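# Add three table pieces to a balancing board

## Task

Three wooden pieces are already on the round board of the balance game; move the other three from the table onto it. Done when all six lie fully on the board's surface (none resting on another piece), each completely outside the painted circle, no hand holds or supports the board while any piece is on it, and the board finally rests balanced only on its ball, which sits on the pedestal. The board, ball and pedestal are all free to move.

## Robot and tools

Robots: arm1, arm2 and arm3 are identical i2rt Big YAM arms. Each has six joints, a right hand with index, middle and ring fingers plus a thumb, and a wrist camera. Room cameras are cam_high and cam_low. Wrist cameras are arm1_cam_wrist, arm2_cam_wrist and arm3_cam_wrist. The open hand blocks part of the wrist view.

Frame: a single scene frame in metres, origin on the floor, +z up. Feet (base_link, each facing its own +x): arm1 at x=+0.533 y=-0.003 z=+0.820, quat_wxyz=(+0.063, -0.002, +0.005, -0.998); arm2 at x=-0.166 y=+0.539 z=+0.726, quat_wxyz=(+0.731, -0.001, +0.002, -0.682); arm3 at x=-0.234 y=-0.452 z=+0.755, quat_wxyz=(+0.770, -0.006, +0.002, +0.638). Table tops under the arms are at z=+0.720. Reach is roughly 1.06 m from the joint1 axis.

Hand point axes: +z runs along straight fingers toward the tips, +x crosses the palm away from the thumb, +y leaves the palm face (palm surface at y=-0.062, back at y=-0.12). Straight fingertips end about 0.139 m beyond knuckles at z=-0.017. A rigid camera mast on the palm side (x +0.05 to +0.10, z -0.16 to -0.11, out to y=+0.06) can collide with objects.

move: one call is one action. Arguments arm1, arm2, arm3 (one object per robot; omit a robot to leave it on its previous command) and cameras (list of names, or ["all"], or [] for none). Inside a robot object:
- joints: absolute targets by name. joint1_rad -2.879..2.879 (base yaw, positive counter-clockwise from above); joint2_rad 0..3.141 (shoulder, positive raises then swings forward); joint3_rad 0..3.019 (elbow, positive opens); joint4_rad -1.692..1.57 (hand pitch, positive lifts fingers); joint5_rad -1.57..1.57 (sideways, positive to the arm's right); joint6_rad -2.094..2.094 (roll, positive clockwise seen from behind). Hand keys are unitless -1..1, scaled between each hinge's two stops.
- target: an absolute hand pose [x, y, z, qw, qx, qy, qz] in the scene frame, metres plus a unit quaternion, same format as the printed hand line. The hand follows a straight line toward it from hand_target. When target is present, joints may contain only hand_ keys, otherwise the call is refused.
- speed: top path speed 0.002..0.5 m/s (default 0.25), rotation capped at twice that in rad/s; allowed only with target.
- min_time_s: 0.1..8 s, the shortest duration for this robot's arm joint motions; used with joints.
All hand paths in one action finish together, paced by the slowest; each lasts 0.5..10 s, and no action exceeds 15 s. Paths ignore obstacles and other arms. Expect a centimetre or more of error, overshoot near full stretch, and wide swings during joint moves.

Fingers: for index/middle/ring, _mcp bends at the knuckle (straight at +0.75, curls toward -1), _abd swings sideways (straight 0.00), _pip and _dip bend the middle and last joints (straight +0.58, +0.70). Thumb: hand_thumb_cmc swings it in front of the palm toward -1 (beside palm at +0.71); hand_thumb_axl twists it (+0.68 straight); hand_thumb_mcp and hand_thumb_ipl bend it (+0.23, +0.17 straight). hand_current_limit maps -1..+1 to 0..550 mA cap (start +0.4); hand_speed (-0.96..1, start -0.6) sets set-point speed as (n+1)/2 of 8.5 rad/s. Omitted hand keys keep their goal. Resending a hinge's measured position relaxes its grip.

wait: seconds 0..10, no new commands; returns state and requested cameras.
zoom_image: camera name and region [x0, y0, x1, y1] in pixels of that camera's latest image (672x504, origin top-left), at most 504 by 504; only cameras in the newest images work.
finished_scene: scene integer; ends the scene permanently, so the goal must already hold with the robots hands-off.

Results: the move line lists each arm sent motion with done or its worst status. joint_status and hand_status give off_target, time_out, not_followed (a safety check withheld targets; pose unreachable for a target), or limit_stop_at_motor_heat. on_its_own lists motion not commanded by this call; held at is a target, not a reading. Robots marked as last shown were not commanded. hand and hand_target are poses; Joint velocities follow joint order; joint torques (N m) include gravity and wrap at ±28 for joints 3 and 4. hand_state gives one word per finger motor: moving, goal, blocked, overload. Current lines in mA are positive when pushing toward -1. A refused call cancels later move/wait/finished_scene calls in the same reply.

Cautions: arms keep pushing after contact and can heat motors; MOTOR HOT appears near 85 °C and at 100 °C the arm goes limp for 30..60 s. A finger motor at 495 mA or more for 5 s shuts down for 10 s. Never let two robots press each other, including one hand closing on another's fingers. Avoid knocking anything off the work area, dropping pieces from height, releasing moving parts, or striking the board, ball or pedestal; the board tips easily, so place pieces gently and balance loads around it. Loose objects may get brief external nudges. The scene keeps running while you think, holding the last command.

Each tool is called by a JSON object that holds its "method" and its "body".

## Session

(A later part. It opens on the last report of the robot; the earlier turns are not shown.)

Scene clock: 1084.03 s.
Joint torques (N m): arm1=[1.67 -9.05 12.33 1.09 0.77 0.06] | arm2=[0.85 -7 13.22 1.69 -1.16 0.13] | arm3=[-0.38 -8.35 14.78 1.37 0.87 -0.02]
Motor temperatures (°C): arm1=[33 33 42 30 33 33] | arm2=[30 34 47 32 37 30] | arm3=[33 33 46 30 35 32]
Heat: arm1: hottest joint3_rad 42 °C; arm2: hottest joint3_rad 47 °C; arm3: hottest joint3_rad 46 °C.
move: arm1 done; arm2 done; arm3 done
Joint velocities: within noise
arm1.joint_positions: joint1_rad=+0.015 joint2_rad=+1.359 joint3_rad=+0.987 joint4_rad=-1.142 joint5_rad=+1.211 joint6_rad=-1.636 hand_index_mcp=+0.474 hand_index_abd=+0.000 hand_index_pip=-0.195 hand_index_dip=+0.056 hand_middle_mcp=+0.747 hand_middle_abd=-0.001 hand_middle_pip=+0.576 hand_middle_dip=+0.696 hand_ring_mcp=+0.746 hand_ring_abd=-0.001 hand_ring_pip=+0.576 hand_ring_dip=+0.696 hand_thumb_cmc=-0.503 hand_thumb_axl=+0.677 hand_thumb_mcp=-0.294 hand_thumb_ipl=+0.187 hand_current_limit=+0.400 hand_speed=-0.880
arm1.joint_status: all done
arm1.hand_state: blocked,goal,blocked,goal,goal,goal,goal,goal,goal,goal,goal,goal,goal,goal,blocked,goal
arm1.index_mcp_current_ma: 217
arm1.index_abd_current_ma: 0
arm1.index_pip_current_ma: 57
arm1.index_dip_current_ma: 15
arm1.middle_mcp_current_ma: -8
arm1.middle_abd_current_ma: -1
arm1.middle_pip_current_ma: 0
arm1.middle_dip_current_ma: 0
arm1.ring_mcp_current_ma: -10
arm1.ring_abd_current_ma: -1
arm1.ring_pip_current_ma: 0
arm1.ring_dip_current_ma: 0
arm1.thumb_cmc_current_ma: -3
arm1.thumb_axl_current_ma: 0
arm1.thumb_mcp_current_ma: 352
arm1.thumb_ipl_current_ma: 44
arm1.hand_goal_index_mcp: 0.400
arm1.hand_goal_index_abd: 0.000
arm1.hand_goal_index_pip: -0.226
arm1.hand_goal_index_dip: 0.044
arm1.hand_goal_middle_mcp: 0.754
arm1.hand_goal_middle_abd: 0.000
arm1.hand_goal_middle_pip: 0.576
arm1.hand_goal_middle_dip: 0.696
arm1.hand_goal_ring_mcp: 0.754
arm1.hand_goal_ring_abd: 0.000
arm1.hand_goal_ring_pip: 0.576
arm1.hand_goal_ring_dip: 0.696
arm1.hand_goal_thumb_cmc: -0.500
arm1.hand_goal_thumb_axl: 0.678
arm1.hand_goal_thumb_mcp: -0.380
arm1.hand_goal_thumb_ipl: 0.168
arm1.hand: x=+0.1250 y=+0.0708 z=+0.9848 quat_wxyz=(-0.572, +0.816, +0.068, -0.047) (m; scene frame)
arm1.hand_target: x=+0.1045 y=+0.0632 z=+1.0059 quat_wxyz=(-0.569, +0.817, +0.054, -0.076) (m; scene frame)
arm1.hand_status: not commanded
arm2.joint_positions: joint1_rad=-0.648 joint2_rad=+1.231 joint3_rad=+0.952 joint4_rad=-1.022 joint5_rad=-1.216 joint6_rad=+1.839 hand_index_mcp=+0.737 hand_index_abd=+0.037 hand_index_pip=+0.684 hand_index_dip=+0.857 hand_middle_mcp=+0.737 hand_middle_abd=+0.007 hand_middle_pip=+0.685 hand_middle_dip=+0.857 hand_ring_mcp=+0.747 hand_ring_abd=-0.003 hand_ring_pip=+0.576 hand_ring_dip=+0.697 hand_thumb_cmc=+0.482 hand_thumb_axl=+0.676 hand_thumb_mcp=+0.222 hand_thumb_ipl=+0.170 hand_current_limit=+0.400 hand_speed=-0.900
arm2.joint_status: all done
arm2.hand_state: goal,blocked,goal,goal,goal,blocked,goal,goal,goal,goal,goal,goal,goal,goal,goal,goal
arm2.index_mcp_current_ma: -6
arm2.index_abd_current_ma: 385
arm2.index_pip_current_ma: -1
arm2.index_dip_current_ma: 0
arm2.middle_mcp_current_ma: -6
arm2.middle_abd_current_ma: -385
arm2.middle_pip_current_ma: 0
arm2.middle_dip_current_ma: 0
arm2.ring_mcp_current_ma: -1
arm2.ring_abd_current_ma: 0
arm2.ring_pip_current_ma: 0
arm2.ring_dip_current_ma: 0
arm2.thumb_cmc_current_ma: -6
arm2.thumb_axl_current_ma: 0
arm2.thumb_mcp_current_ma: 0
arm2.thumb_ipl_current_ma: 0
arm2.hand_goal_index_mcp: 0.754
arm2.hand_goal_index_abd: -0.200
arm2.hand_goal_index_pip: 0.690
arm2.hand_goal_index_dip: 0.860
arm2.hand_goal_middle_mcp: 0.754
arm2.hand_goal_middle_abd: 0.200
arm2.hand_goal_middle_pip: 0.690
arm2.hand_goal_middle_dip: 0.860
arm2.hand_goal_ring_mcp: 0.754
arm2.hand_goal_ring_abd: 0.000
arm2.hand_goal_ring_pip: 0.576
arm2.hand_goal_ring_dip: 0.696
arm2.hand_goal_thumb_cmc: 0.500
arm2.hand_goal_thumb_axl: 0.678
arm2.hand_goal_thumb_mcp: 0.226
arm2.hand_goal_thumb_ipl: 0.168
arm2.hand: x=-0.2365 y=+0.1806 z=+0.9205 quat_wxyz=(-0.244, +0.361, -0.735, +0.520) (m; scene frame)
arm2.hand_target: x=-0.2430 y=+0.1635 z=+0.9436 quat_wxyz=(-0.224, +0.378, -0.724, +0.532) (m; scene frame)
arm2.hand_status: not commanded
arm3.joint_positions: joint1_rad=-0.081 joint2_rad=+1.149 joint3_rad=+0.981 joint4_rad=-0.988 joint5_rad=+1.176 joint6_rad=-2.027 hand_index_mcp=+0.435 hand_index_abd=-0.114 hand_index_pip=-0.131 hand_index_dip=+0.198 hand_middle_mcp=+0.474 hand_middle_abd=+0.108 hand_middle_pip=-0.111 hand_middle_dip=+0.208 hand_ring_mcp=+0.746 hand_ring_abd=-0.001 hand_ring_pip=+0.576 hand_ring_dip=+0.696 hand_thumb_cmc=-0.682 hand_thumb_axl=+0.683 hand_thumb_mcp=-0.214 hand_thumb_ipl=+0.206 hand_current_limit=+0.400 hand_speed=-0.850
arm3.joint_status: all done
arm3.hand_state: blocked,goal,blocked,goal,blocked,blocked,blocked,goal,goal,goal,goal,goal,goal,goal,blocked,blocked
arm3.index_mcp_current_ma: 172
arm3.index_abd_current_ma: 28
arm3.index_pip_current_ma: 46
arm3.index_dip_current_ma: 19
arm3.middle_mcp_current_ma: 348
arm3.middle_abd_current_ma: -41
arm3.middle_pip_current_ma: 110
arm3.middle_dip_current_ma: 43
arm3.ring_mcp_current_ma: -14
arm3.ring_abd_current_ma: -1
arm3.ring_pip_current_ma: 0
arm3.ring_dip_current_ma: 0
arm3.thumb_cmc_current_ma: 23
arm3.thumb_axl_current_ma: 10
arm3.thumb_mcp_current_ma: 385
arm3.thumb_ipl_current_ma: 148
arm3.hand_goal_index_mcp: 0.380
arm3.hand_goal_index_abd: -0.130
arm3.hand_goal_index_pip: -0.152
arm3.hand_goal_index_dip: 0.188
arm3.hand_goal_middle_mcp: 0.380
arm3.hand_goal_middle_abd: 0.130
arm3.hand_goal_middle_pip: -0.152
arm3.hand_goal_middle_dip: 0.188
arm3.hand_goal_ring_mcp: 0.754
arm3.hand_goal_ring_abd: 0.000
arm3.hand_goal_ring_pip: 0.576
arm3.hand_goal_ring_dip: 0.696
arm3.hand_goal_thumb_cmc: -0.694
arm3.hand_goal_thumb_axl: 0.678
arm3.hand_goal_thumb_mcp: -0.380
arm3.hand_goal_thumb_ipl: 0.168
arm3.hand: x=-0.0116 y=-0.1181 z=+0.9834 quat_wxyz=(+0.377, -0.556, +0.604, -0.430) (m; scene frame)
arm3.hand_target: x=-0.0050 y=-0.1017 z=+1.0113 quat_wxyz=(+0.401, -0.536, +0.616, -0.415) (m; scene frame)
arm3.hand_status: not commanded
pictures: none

{"method": "move", "body": {"arm1": {"target":[0.127,0.067,0.963,0.5714,-0.8163,-0.0714,0.05],"speed":0.05}, "arm3": {"target":[-0.009,-0.117,0.9705,0.3838,-0.5483,0.6089,-0.4262],"speed":0.05}, "arm2": {"target":[-0.23,0.184,0.8995,0.2514,-0.3592,0.7365,-0.5156],"speed":0.05}, "cameras": ["cam_high","cam_low"]}}

{"method": "zoom_image", "body": {"camera": "cam_low", "region": [235, 195, 340, 255]}}

{"method": "zoom_image", "body": {"camera": "cam_low", "region": [330, 195, 435, 255]}}

{"method": "zoom_image", "body": {"camera": "cam_high", "region": [270, 160, 430, 310]}}

Scene clock: 1093.37 s.
Joint torques (N m): arm1=[1.49 -7.59 7.6 1.14 0.77 0.08] | arm2=[0.5 -6.07 7.62 1.65 -1.16 0.1] | arm3=[-0.32 -8.06 10.11 1.44 0.87 0.01]
Motor temperatures (°C): arm1=[33 33 42 30 33 33] | arm2=[30 34 48 32 37 30] | arm3=[33 33 46 30 35 32]
Heat: arm1: hottest joint3_rad 42 °C; arm2: hottest joint3_rad 48 °C; arm3: hottest joint3_rad 46 °C.
move: arm1 done; arm2 done; arm3 done
Joint velocities: within noise
arm1.joint_positions: joint1_rad=+0.015 joint2_rad=+1.360 joint3_rad=+0.946 joint4_rad=-1.093 joint5_rad=+1.211 joint6_rad=-1.636 hand_index_mcp=+0.474 hand_index_abd=+0.000 hand_index_pip=-0.195 hand_index_dip=+0.056 hand_middle_mcp=+0.747 hand_middle_abd=-0.001 hand_middle_pip=+0.576 hand_middle_dip=+0.696 hand_ring_mcp=+0.746 hand_ring_abd=-0.001 hand_ring_pip=+0.576 hand_ring_dip=+0.696 hand_thumb_cmc=-0.503 hand_thumb_axl=+0.677 hand_thumb_mcp=-0.294 hand_thumb_ipl=+0.187 hand_current_limit=+0.400 hand_speed=-0.880
arm1.joint_status: not commanded
arm1.hand_state: blocked,goal,blocked,goal,goal,goal,goal,goal,goal,goal,goal,goal,goal,goal,blocked,goal
arm1.index_mcp_current_ma: 217
arm1.index_abd_current_ma: 0
arm1.index_pip_current_ma: 57
arm1.index_dip_current_ma: 15
arm1.middle_mcp_current_ma: -8
arm1.middle_abd_current_ma: -1
arm1.middle_pip_current_ma: 0
arm1.middle_dip_current_ma: 0
arm1.ring_mcp_current_ma: -10
arm1.ring_abd_current_ma: -1
arm1.ring_pip_current_ma: 0
arm1.ring_dip_current_ma: 0
arm1.thumb_cmc_current_ma: -3
arm1.thumb_axl_current_ma: 0
arm1.thumb_mcp_current_ma: 352
arm1.thumb_ipl_current_ma: 44
arm1.hand_goal_index_mcp: 0.400
arm1.hand_goal_index_abd: 0.000
arm1.hand_goal_index_pip: -0.226
arm1.hand_goal_index_dip: 0.044
arm1.hand_goal_middle_mcp: 0.754
arm1.hand_goal_middle_abd: 0.000
arm1.hand_goal_middle_pip: 0.576
arm1.hand_goal_middle_dip: 0.696
arm1.hand_goal_ring_mcp: 0.754
arm1.hand_goal_ring_abd: 0.000
arm1.hand_goal_ring_pip: 0.576
arm1.hand_goal_ring_dip: 0.696
arm1.hand_goal_thumb_cmc: -0.500
arm1.hand_goal_thumb_axl: 0.678
arm1.hand_goal_thumb_mcp: -0.380
arm1.hand_goal_thumb_ipl: 0.168
arm1.hand: x=+0.1290 y=+0.0716 z=+0.9704 quat_wxyz=(-0.571, +0.816, +0.066, -0.050) (m; scene frame)
arm1.hand_target: x=+0.1272 y=+0.0670 z=+0.9631 quat_wxyz=(-0.571, +0.816, +0.071, -0.050) (m; scene frame)
arm1.hand_status: done (0.009 m and 0.7 deg from the pose sent, 0.022 m and 0.6 deg at the start)
arm2.joint_positions: joint1_rad=-0.648 joint2_rad=+1.231 joint3_rad=+0.916 joint4_rad=-0.984 joint5_rad=-1.215 joint6_rad=+1.839 hand_index_mcp=+0.737 hand_index_abd=+0.037 hand_index_pip=+0.684 hand_index_dip=+0.857 hand_middle_mcp=+0.737 hand_middle_abd=+0.007 hand_middle_pip=+0.685 hand_middle_dip=+0.857 hand_ring_mcp=+0.747 hand_ring_abd=-0.003 hand_ring_pip=+0.576 hand_ring_dip=+0.697 hand_thumb_cmc=+0.482 hand_thumb_axl=+0.676 hand_thumb_mcp=+0.222 hand_thumb_ipl=+0.170 hand_current_limit=+0.400 hand_speed=-0.900
arm2.joint_status: not commanded
arm2.hand_state: goal,blocked,goal,goal,goal,blocked,goal,goal,goal,goal,goal,goal,goal,goal,goal,goal
arm2.index_mcp_current_ma: -6
arm2.index_abd_current_ma: 385
arm2.index_pip_current_ma: -1
arm2.index_dip_current_ma: 0
arm2.middle_mcp_current_ma: -6
arm2.middle_abd_current_ma: -385
arm2.middle_pip_current_ma: 0
arm2.middle_dip_current_ma: 0
arm2.ring_mcp_current_ma: -1
arm2.ring_abd_current_ma: 0
arm2.ring_pip_current_ma: 0
arm2.ring_dip_current_ma: 0
arm2.thumb_cmc_current_ma: -6
arm2.thumb_axl_current_ma: 0
arm2.thumb_mcp_current_ma: 0
arm2.thumb_ipl_current_ma: 0
arm2.hand_goal_index_mcp: 0.754
arm2.hand_goal_index_abd: -0.200
arm2.hand_goal_index_pip: 0.690
arm2.hand_goal_index_dip: 0.860
arm2.hand_goal_middle_mcp: 0.754
arm2.hand_goal_middle_abd: 0.200
arm2.hand_goal_middle_pip: 0.690
arm2.hand_goal_middle_dip: 0.860
arm2.hand_goal_ring_mcp: 0.754
arm2.hand_goal_ring_abd: 0.000
arm2.hand_goal_ring_pip: 0.576
arm2.hand_goal_ring_dip: 0.696
arm2.hand_goal_thumb_cmc: 0.500
arm2.hand_goal_thumb_axl: 0.678
arm2.hand_goal_thumb_mcp: 0.226
arm2.hand_goal_thumb_ipl: 0.168
arm2.hand: x=-0.2348 y=+0.1834 z=+0.9076 quat_wxyz=(-0.243, +0.361, -0.734, +0.521) (m; scene frame)
arm2.hand_target: x=-0.2301 y=+0.1842 z=+0.8997 quat_wxyz=(-0.251, +0.359, -0.736, +0.515) (m; scene frame)
arm2.hand_status: done (0.009 m and 1.2 deg from the pose sent, 0.022 m and 1.0 deg at the start)
arm3.joint_positions: joint1_rad=-0.081 joint2_rad=+1.149 joint3_rad=+0.940 joint4_rad=-0.943 joint5_rad=+1.176 joint6_rad=-2.027 hand_index_mcp=+0.435 hand_index_abd=-0.114 hand_index_pip=-0.131 hand_index_dip=+0.198 hand_middle_mcp=+0.474 hand_middle_abd=+0.108 hand_middle_pip=-0.111 hand_middle_dip=+0.208 hand_ring_mcp=+0.746 hand_ring_abd=-0.001 hand_ring_pip=+0.576 hand_ring_dip=+0.696 hand_thumb_cmc=-0.682 hand_thumb_axl=+0.683 hand_thumb_mcp=-0.214 hand_thumb_ipl=+0.206 hand_current_limit=+0.400 hand_speed=-0.850
arm3.joint_status: not commanded
arm3.hand_state: blocked,goal,blocked,goal,blocked,blocked,blocked,goal,goal,goal,goal,goal,goal,goal,blocked,blocked
arm3.index_mcp_current_ma: 172
arm3.index_abd_current_ma: 28
arm3.index_pip_current_ma: 46
arm3.index_dip_current_ma: 19
arm3.middle_mcp_current_ma: 348
arm3.middle_abd_current_ma: -41
arm3.middle_pip_current_ma: 110
arm3.middle_dip_current_ma: 43
arm3.ring_mcp_current_ma: -14
arm3.ring_abd_current_ma: -1
arm3.ring_pip_current_ma: 0
arm3.ring_dip_current_ma: 0
arm3.thumb_cmc_current_ma: 23
arm3.thumb_axl_current_ma: 10
arm3.thumb_mcp_current_ma: 385
arm3.thumb_ipl_current_ma: 148
arm3.hand_goal_index_mcp: 0.380
arm3.hand_goal_index_abd: -0.130
arm3.hand_goal_index_pip: -0.152
arm3.hand_goal_index_dip: 0.188
arm3.hand_goal_middle_mcp: 0.380
arm3.hand_goal_middle_abd: 0.130
arm3.hand_goal_middle_pip: -0.152
arm3.hand_goal_middle_dip: 0.188
arm3.hand_goal_ring_mcp: 0.754
arm3.hand_goal_ring_abd: 0.000
arm3.hand_goal_ring_pip: 0.576
arm3.hand_goal_ring_dip: 0.696
arm3.hand_goal_thumb_cmc: -0.694
arm3.hand_goal_thumb_axl: 0.678
arm3.hand_goal_thumb_mcp: -0.380
arm3.hand_goal_thumb_ipl: 0.168
arm3.hand: x=-0.0121 y=-0.1203 z=+0.9685 quat_wxyz=(+0.379, -0.555, +0.604, -0.429) (m; scene frame)
arm3.hand_target: x=-0.0091 y=-0.1170 z=+0.9705 quat_wxyz=(+0.384, -0.548, +0.609, -0.426) (m; scene frame)
arm3.hand_status: done (0.005 m and 1.1 deg from the pose sent, 0.013 m and 1.3 deg at the start)
pictures: cam_high, cam_low

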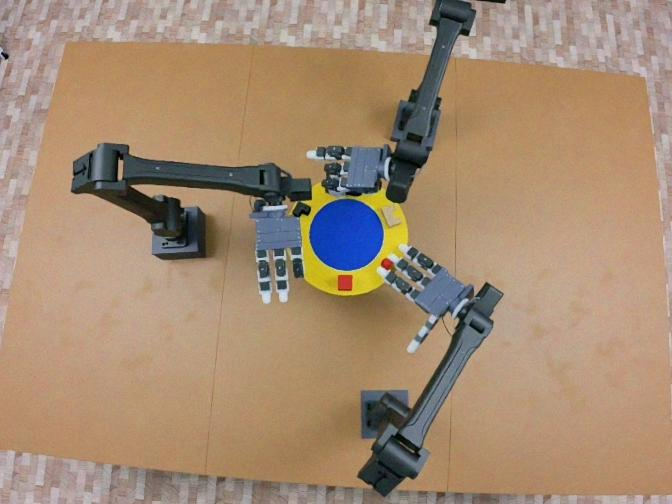

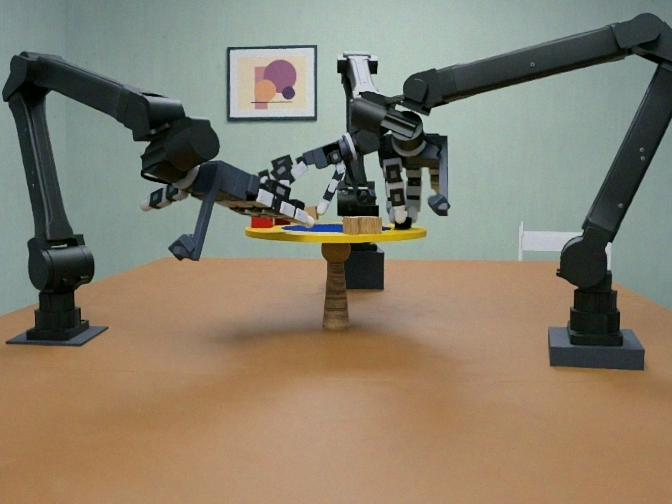

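Scaled by 4.800 from the camera's 672x504 image, which has a finer 960x720 frame.

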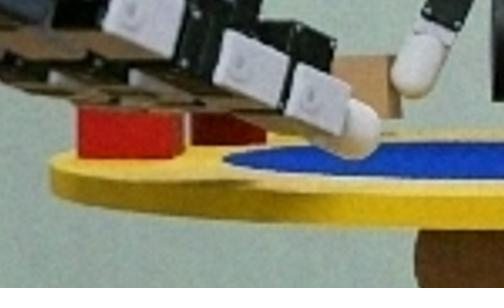

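Scaled by 4.800 from the camera's 672x504 image, which has a finer 960x720 frame.

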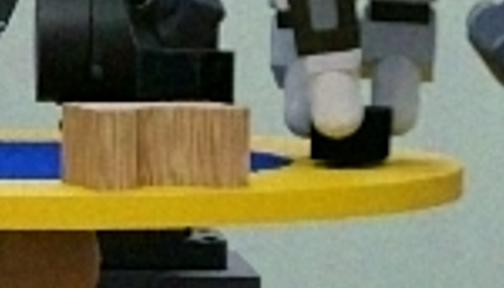

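Scaled by 3.150 from the camera's 672x504 image, which has a finer 960x720 frame.

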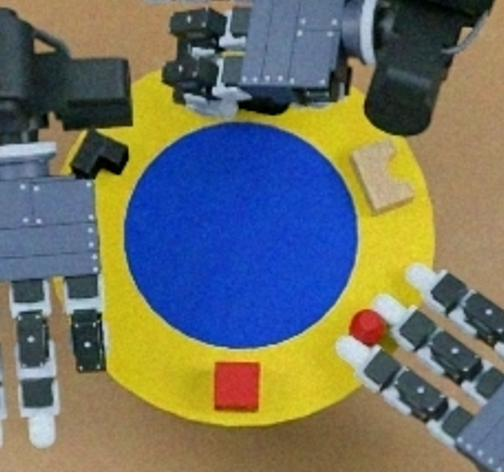

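{"method": "move", "body": {"arm2": {"joints":{"hand_ring_mcp":0.95}}, "cameras": ["cam_low"]}}

{"method": "zoom_image", "body": {"camera": "cam_low", "region": [240, 205, 300, 245]}}

{"method": "zoom_image", "body": {"camera": "cam_low", "region": [290, 200, 350, 240]}}

{"method": "zoom_image", "body": {"camera": "cam_low", "region": [380, 205, 440, 245]}}

Scene clock: 1116.17 s.
Joint torques (N m): arm1=[1.67 -7.3 7.64 1.2 0.78 0.1] | arm2=[0.26 -5.95 7.64 1.72 -1.12 0.1] | arm3=[-0.38 -8 10.1 1.39 0.87 0.01]
Motor temperatures (°C): arm1=[33 33 42 30 33 33] | arm2=[30 34 46 32 37 30] | arm3=[33 33 45 30 35 32]
Heat: arm1: hottest joint3_rad 42 °C; arm2: hottest joint3_rad 46 °C; arm3: hottest joint3_rad 45 °C.
move: arm2 off_target
Joint velocities: within noise
arm1, arm3: as last shown
arm1.hand: x=+0.1290 y=+0.0715 z=+0.9704 quat_wxyz=(-0.571, +0.816, +0.065, -0.050) (m; scene frame)
arm1.hand_target: x=+0.1271 y=+0.0670 z=+0.9632 quat_wxyz=(-0.571, +0.816, +0.071, -0.050) (m; scene frame)
arm2.joint_positions: joint1_rad=-0.648 joint2_rad=+1.231 joint3_rad=+0.916 joint4_rad=-0.984 joint5_rad=-1.215 joint6_rad=+1.839 hand_index_mcp=+0.737 hand_index_abd=+0.037 hand_index_pip=+0.684 hand_index_dip=+0.857 hand_middle_mcp=+0.737 hand_middle_abd=+0.007 hand_middle_pip=+0.685 hand_middle_dip=+0.857 hand_ring_mcp=+0.929 hand_ring_abd=-0.003 hand_ring_pip=+0.576 hand_ring_dip=+0.697 hand_thumb_cmc=+0.482 hand_thumb_axl=+0.676 hand_thumb_mcp=+0.222 hand_thumb_ipl=+0.170 hand_current_limit=+0.400 hand_speed=-0.900
arm2.joint_status: hand_ring_mcp off_target (ended at +0.929, target +0.950)
arm2.hand_state: goal,blocked,goal,goal,goal,blocked,goal,goal,blocked,goal,goal,goal,goal,goal,goal,goal
arm2.index_mcp_current_ma: -6
arm2.index_abd_current_ma: 385
arm2.index_pip_current_ma: -1
arm2.index_dip_current_ma: 0
arm2.middle_mcp_current_ma: -6
arm2.middle_abd_current_ma: -385
arm2.middle_pip_current_ma: 0
arm2.middle_dip_current_ma: 0
arm2.ring_mcp_current_ma: -8
arm2.ring_abd_current_ma: 0
arm2.ring_pip_current_ma: 0
arm2.ring_dip_current_ma: 0
arm2.thumb_cmc_current_ma: -6
arm2.thumb_axl_current_ma: 0
arm2.thumb_mcp_current_ma: 0
arm2.thumb_ipl_current_ma: 0
arm2.hand_goal_index_mcp: 0.754
arm2.hand_goal_index_abd: -0.200
arm2.hand_goal_index_pip: 0.690
arm2.hand_goal_index_dip: 0.860
arm2.hand_goal_middle_mcp: 0.754
arm2.hand_goal_middle_abd: 0.200
arm2.hand_goal_middle_pip: 0.690
arm2.hand_goal_middle_dip: 0.860
arm2.hand_goal_ring_mcp: 0.950
arm2.hand_goal_ring_abd: 0.000
arm2.hand_goal_ring_pip: 0.576
arm2.hand_goal_ring_dip: 0.696
arm2.hand_goal_thumb_cmc: 0.500
arm2.hand_goal_thumb_axl: 0.678
arm2.hand_goal_thumb_mcp: 0.226
arm2.hand_goal_thumb_ipl: 0.168
arm2.hand: x=-0.2348 y=+0.1834 z=+0.9076 quat_wxyz=(-0.243, +0.361, -0.734, +0.521) (m; scene frame)
arm2.hand_target: x=-0.2301 y=+0.1842 z=+0.8997 quat_wxyz=(-0.251, +0.359, -0.736, +0.515) (m; scene frame)
arm2.hand_status: not commanded
arm3.hand_target: x=-0.0091 y=-0.1171 z=+0.9705 quat_wxyz=(+0.384, -0.548, +0.609, -0.426) (m; scene frame)
pictures: cam_low

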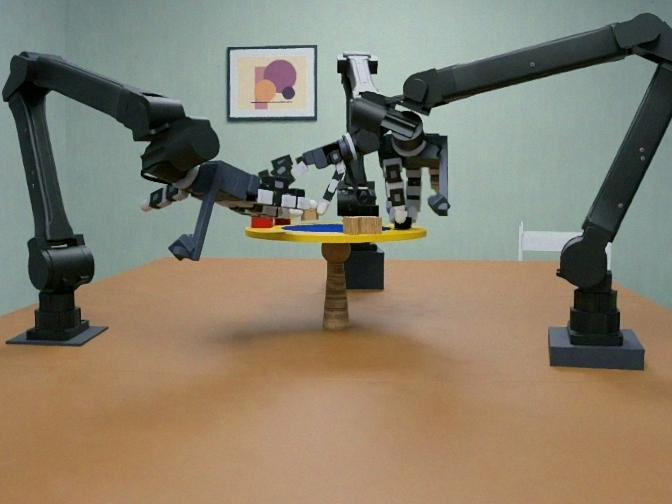

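Scaled by 8.400 from the camera's 672x504 image, which has a finer 960x720 frame.

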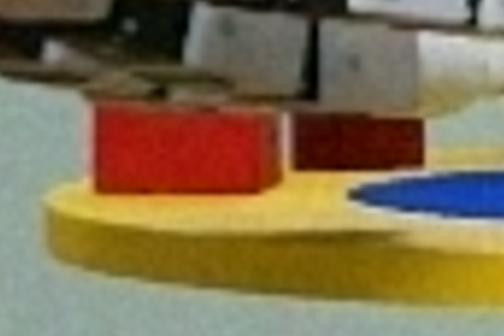

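Scaled by 8.400 from the camera's 672x504 image, which has a finer 960x720 frame.

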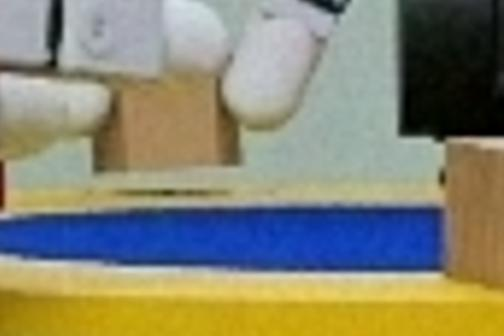

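Scaled by 8.400 from the camera's 672x504 image, which has a finer 960x720 frame.

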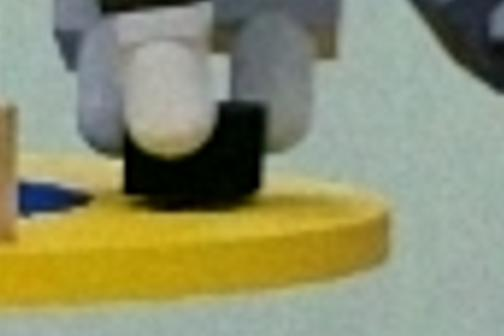

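{"method": "move", "body": {"arm1": {"target":[0.127,0.067,0.9585,0.5714,-0.8163,-0.0714,0.05],"speed":0.03}, "arm3": {"target":[-0.009,-0.117,0.969,0.3838,-0.5483,0.6089,-0.4262],"speed":0.03}, "arm2": {"target":[-0.23,0.184,0.8905,0.2514,-0.3592,0.7365,-0.5156],"speed":0.03}, "cameras": ["cam_high","cam_low"]}}

{"method": "zoom_image", "body": {"camera": "cam_low", "region": [240, 205, 300, 245]}}

{"method": "zoom_image", "body": {"camera": "cam_low", "region": [290, 200, 350, 240]}}

{"method": "zoom_image", "body": {"camera": "cam_low", "region": [380, 205, 440, 245]}}

{"method": "zoom_image", "body": {"camera": "cam_high", "region": [270, 160, 430, 310]}}

Scene clock: 1135.97 s.
Joint torques (N m): arm1=[1.67 -7.71 7.58 1.17 0.82 0.07] | arm2=[0.85 -5.66 7.49 1.68 -1.16 0.11] | arm3=[-0.38 -8 9.84 1.4 0.87 0.01]
Motor temperatures (°C): arm1=[33 32 42 30 33 33] | arm2=[30 34 44 32 37 30] | arm3=[33 33 45 30 35 32]
Heat: arm1: hottest joint3_rad 42 °C; arm2: hottest joint3_rad 44 °C; arm3: hottest joint3_rad 45 °C.
move: arm1 done; arm2 done; arm3 done
Joint velocities: within noise
arm1.joint_positions: joint1_rad=+0.015 joint2_rad=+1.365 joint3_rad=+0.939 joint4_rad=-1.080 joint5_rad=+1.211 joint6_rad=-1.636 hand_index_mcp=+0.474 hand_index_abd=+0.000 hand_index_pip=-0.195 hand_index_dip=+0.056 hand_middle_mcp=+0.747 hand_middle_abd=-0.001 hand_middle_pip=+0.576 hand_middle_dip=+0.696 hand_ring_mcp=+0.746 hand_ring_abd=-0.001 hand_ring_pip=+0.576 hand_ring_dip=+0.696 hand_thumb_cmc=-0.503 hand_thumb_axl=+0.677 hand_thumb_mcp=-0.294 hand_thumb_ipl=+0.187 hand_current_limit=+0.400 hand_speed=-0.880
arm1.joint_status: not commanded
arm1.hand_state: blocked,goal,blocked,goal,goal,goal,goal,goal,goal,goal,goal,goal,goal,goal,blocked,goal
arm1.index_mcp_current_ma: 217
arm1.index_abd_current_ma: 0
arm1.index_pip_current_ma: 57
arm1.index_dip_current_ma: 15
arm1.middle_mcp_current_ma: -8
arm1.middle_abd_current_ma: -1
arm1.middle_pip_current_ma: 0
arm1.middle_dip_current_ma: 0
arm1.ring_mcp_current_ma: -10
arm1.ring_abd_current_ma: -1
arm1.ring_pip_current_ma: 0
arm1.ring_dip_current_ma: 0
arm1.thumb_cmc_current_ma: -3
arm1.thumb_axl_current_ma: 0
arm1.thumb_mcp_current_ma: 352
arm1.thumb_ipl_current_ma: 44
arm1.hand_goal_index_mcp: 0.400
arm1.hand_goal_index_abd: 0.000
arm1.hand_goal_index_pip: -0.226
arm1.hand_goal_index_dip: 0.044
arm1.hand_goal_middle_mcp: 0.754
arm1.hand_goal_middle_abd: 0.000
arm1.hand_goal_middle_pip: 0.576
arm1.hand_goal_middle_dip: 0.696
arm1.hand_goal_ring_mcp: 0.754
arm1.hand_goal_ring_abd: 0.000
arm1.hand_goal_ring_pip: 0.576
arm1.hand_goal_ring_dip: 0.696
arm1.hand_goal_thumb_cmc: -0.500
arm1.hand_goal_thumb_axl: 0.678
arm1.hand_goal_thumb_mcp: -0.380
arm1.hand_goal_thumb_ipl: 0.168
arm1.hand: x=+0.1290 y=+0.0716 z=+0.9658 quat_wxyz=(-0.571, +0.816, +0.066, -0.050) (m; scene frame)
arm1.hand_target: x=+0.1272 y=+0.0670 z=+0.9585 quat_wxyz=(-0.571, +0.816, +0.072, -0.050) (m; scene frame)
arm1.hand_status: done (0.009 m and 0.7 deg from the pose sent, 0.013 m and 0.7 deg at the start)
arm2.joint_positions: joint1_rad=-0.648 joint2_rad=+1.236 joint3_rad=+0.899 joint4_rad=-0.958 joint5_rad=-1.215 joint6_rad=+1.839 hand_index_mcp=+0.737 hand_index_abd=+0.037 hand_index_pip=+0.684 hand_index_dip=+0.857 hand_middle_mcp=+0.737 hand_middle_abd=+0.007 hand_middle_pip=+0.685 hand_middle_dip=+0.857 hand_ring_mcp=+0.929 hand_ring_abd=-0.003 hand_ring_pip=+0.576 hand_ring_dip=+0.697 hand_thumb_cmc=+0.482 hand_thumb_axl=+0.676 hand_thumb_mcp=+0.222 hand_thumb_ipl=+0.170 hand_current_limit=+0.400 hand_speed=-0.900
arm2.joint_status: not commanded
arm2.hand_state: goal,blocked,goal,goal,goal,blocked,goal,goal,blocked,goal,goal,goal,goal,goal,goal,goal
arm2.index_mcp_current_ma: -6
arm2.index_abd_current_ma: 385
arm2.index_pip_current_ma: -1
arm2.index_dip_current_ma: 0
arm2.middle_mcp_current_ma: -6
arm2.middle_abd_current_ma: -385
arm2.middle_pip_current_ma: 0
arm2.middle_dip_current_ma: 0
arm2.ring_mcp_current_ma: -8
arm2.ring_abd_current_ma: 0
arm2.ring_pip_current_ma: 0
arm2.ring_dip_current_ma: 0
arm2.thumb_cmc_current_ma: -6
arm2.thumb_axl_current_ma: 0
arm2.thumb_mcp_current_ma: 0
arm2.thumb_ipl_current_ma: 0
arm2.hand_goal_index_mcp: 0.754
arm2.hand_goal_index_abd: -0.200
arm2.hand_goal_index_pip: 0.690
arm2.hand_goal_index_dip: 0.860
arm2.hand_goal_middle_mcp: 0.754
arm2.hand_goal_middle_abd: 0.200
arm2.hand_goal_middle_pip: 0.690
arm2.hand_goal_middle_dip: 0.860
arm2.hand_goal_ring_mcp: 0.950
arm2.hand_goal_ring_abd: 0.000
arm2.hand_goal_ring_pip: 0.576
arm2.hand_goal_ring_dip: 0.696
arm2.hand_goal_thumb_cmc: 0.500
arm2.hand_goal_thumb_axl: 0.678
arm2.hand_goal_thumb_mcp: 0.226
arm2.hand_goal_thumb_ipl: 0.168
arm2.hand: x=-0.2348 y=+0.1835 z=+0.8998 quat_wxyz=(-0.241, +0.362, -0.734, +0.521) (m; scene frame)
arm2.hand_target: x=-0.2300 y=+0.1843 z=+0.8907 quat_wxyz=(-0.251, +0.359, -0.736, +0.515) (m; scene frame)
arm2.hand_status: done (0.010 m and 1.4 deg from the pose sent, 0.018 m and 1.2 deg at the start)
arm3.joint_positions: joint1_rad=-0.081 joint2_rad=+1.149 joint3_rad=+0.940 joint4_rad=-0.939 joint5_rad=+1.176 joint6_rad=-2.027 hand_index_mcp=+0.435 hand_index_abd=-0.114 hand_index_pip=-0.131 hand_index_dip=+0.198 hand_middle_mcp=+0.474 hand_middle_abd=+0.108 hand_middle_pip=-0.111 hand_middle_dip=+0.208 hand_ring_mcp=+0.746 hand_ring_abd=-0.001 hand_ring_pip=+0.576 hand_ring_dip=+0.696 hand_thumb_cmc=-0.682 hand_thumb_axl=+0.683 hand_thumb_mcp=-0.214 hand_thumb_ipl=+0.206 hand_current_limit=+0.400 hand_speed=-0.850
arm3.joint_status: not commanded
arm3.hand_state: blocked,goal,blocked,goal,blocked,blocked,blocked,goal,goal,goal,goal,goal,goal,goal,blocked,blocked
arm3.index_mcp_current_ma: 172
arm3.index_abd_current_ma: 28
arm3.index_pip_current_ma: 46
arm3.index_dip_current_ma: 19
arm3.middle_mcp_current_ma: 348
arm3.middle_abd_current_ma: -41
arm3.middle_pip_current_ma: 110
arm3.middle_dip_current_ma: 43
arm3.ring_mcp_current_ma: -14
arm3.ring_abd_current_ma: -1
arm3.ring_pip_current_ma: 0
arm3.ring_dip_current_ma: 0
arm3.thumb_cmc_current_ma: 23
arm3.thumb_axl_current_ma: 10
arm3.thumb_mcp_current_ma: 385
arm3.thumb_ipl_current_ma: 148
arm3.hand_goal_index_mcp: 0.380
arm3.hand_goal_index_abd: -0.130
arm3.hand_goal_index_pip: -0.152
arm3.hand_goal_index_dip: 0.188
arm3.hand_goal_middle_mcp: 0.380
arm3.hand_goal_middle_abd: 0.130
arm3.hand_goal_middle_pip: -0.152
arm3.hand_goal_middle_dip: 0.188
arm3.hand_goal_ring_mcp: 0.754
arm3.hand_goal_ring_abd: 0.000
arm3.hand_goal_ring_pip: 0.576
arm3.hand_goal_ring_dip: 0.696
arm3.hand_goal_thumb_cmc: -0.694
arm3.hand_goal_thumb_axl: 0.678
arm3.hand_goal_thumb_mcp: -0.380
arm3.hand_goal_thumb_ipl: 0.168
arm3.hand: x=-0.0119 y=-0.1194 z=+0.9688 quat_wxyz=(+0.380, -0.554, +0.605, -0.428) (m; scene frame)
arm3.hand_target: x=-0.0090 y=-0.1170 z=+0.9690 quat_wxyz=(+0.384, -0.548, +0.609, -0.426) (m; scene frame)
arm3.hand_status: done (0.004 m and 0.9 deg from the pose sent, 0.005 m and 1.1 deg at the start)
pictures: cam_high, cam_low

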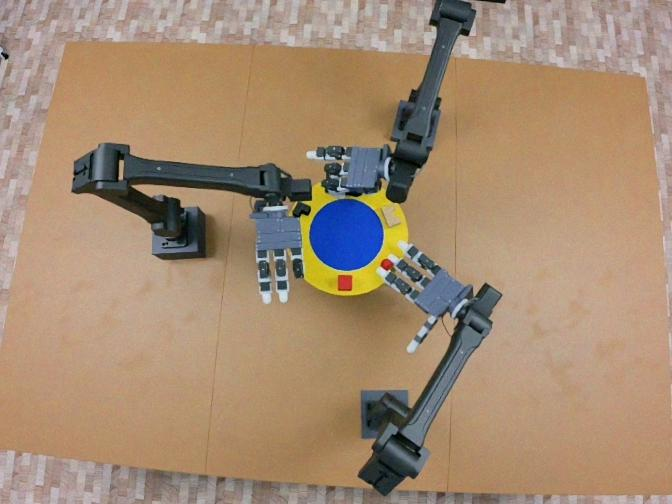

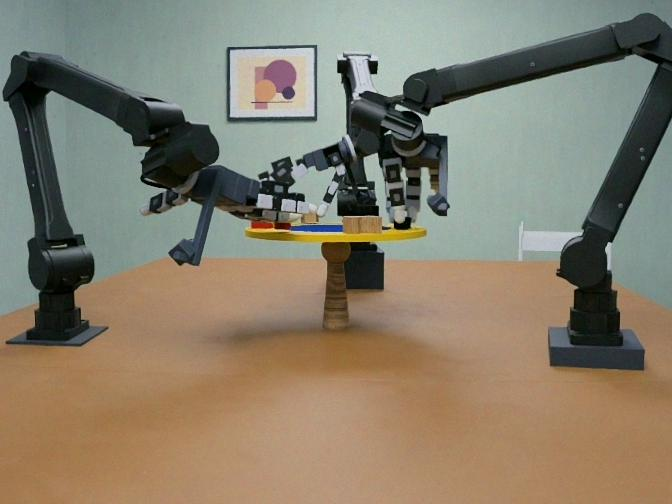

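Scaled by 8.400 from the camera's 672x504 image, which has a finer 960x720 frame.

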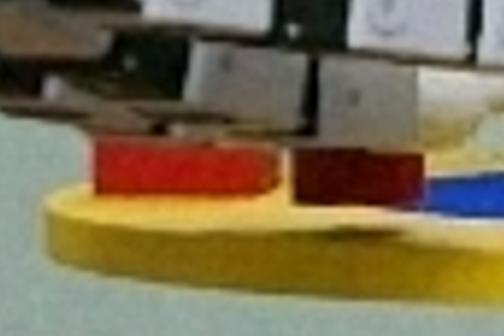

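Scaled by 8.400 from the camera's 672x504 image, which has a finer 960x720 frame.

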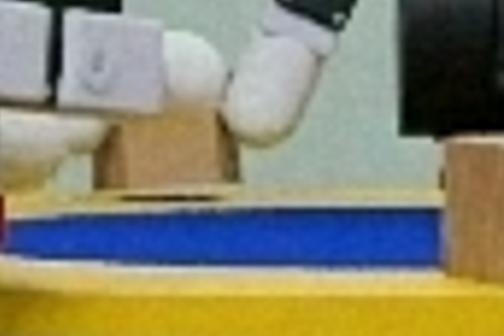

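Scaled by 8.400 from the camera's 672x504 image, which has a finer 960x720 frame.

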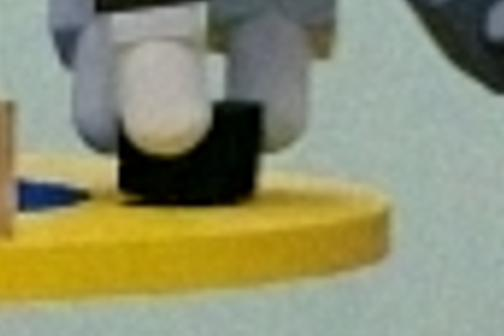

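Scaled by 3.150 from the camera's 672x504 image, which has a finer 960x720 frame.

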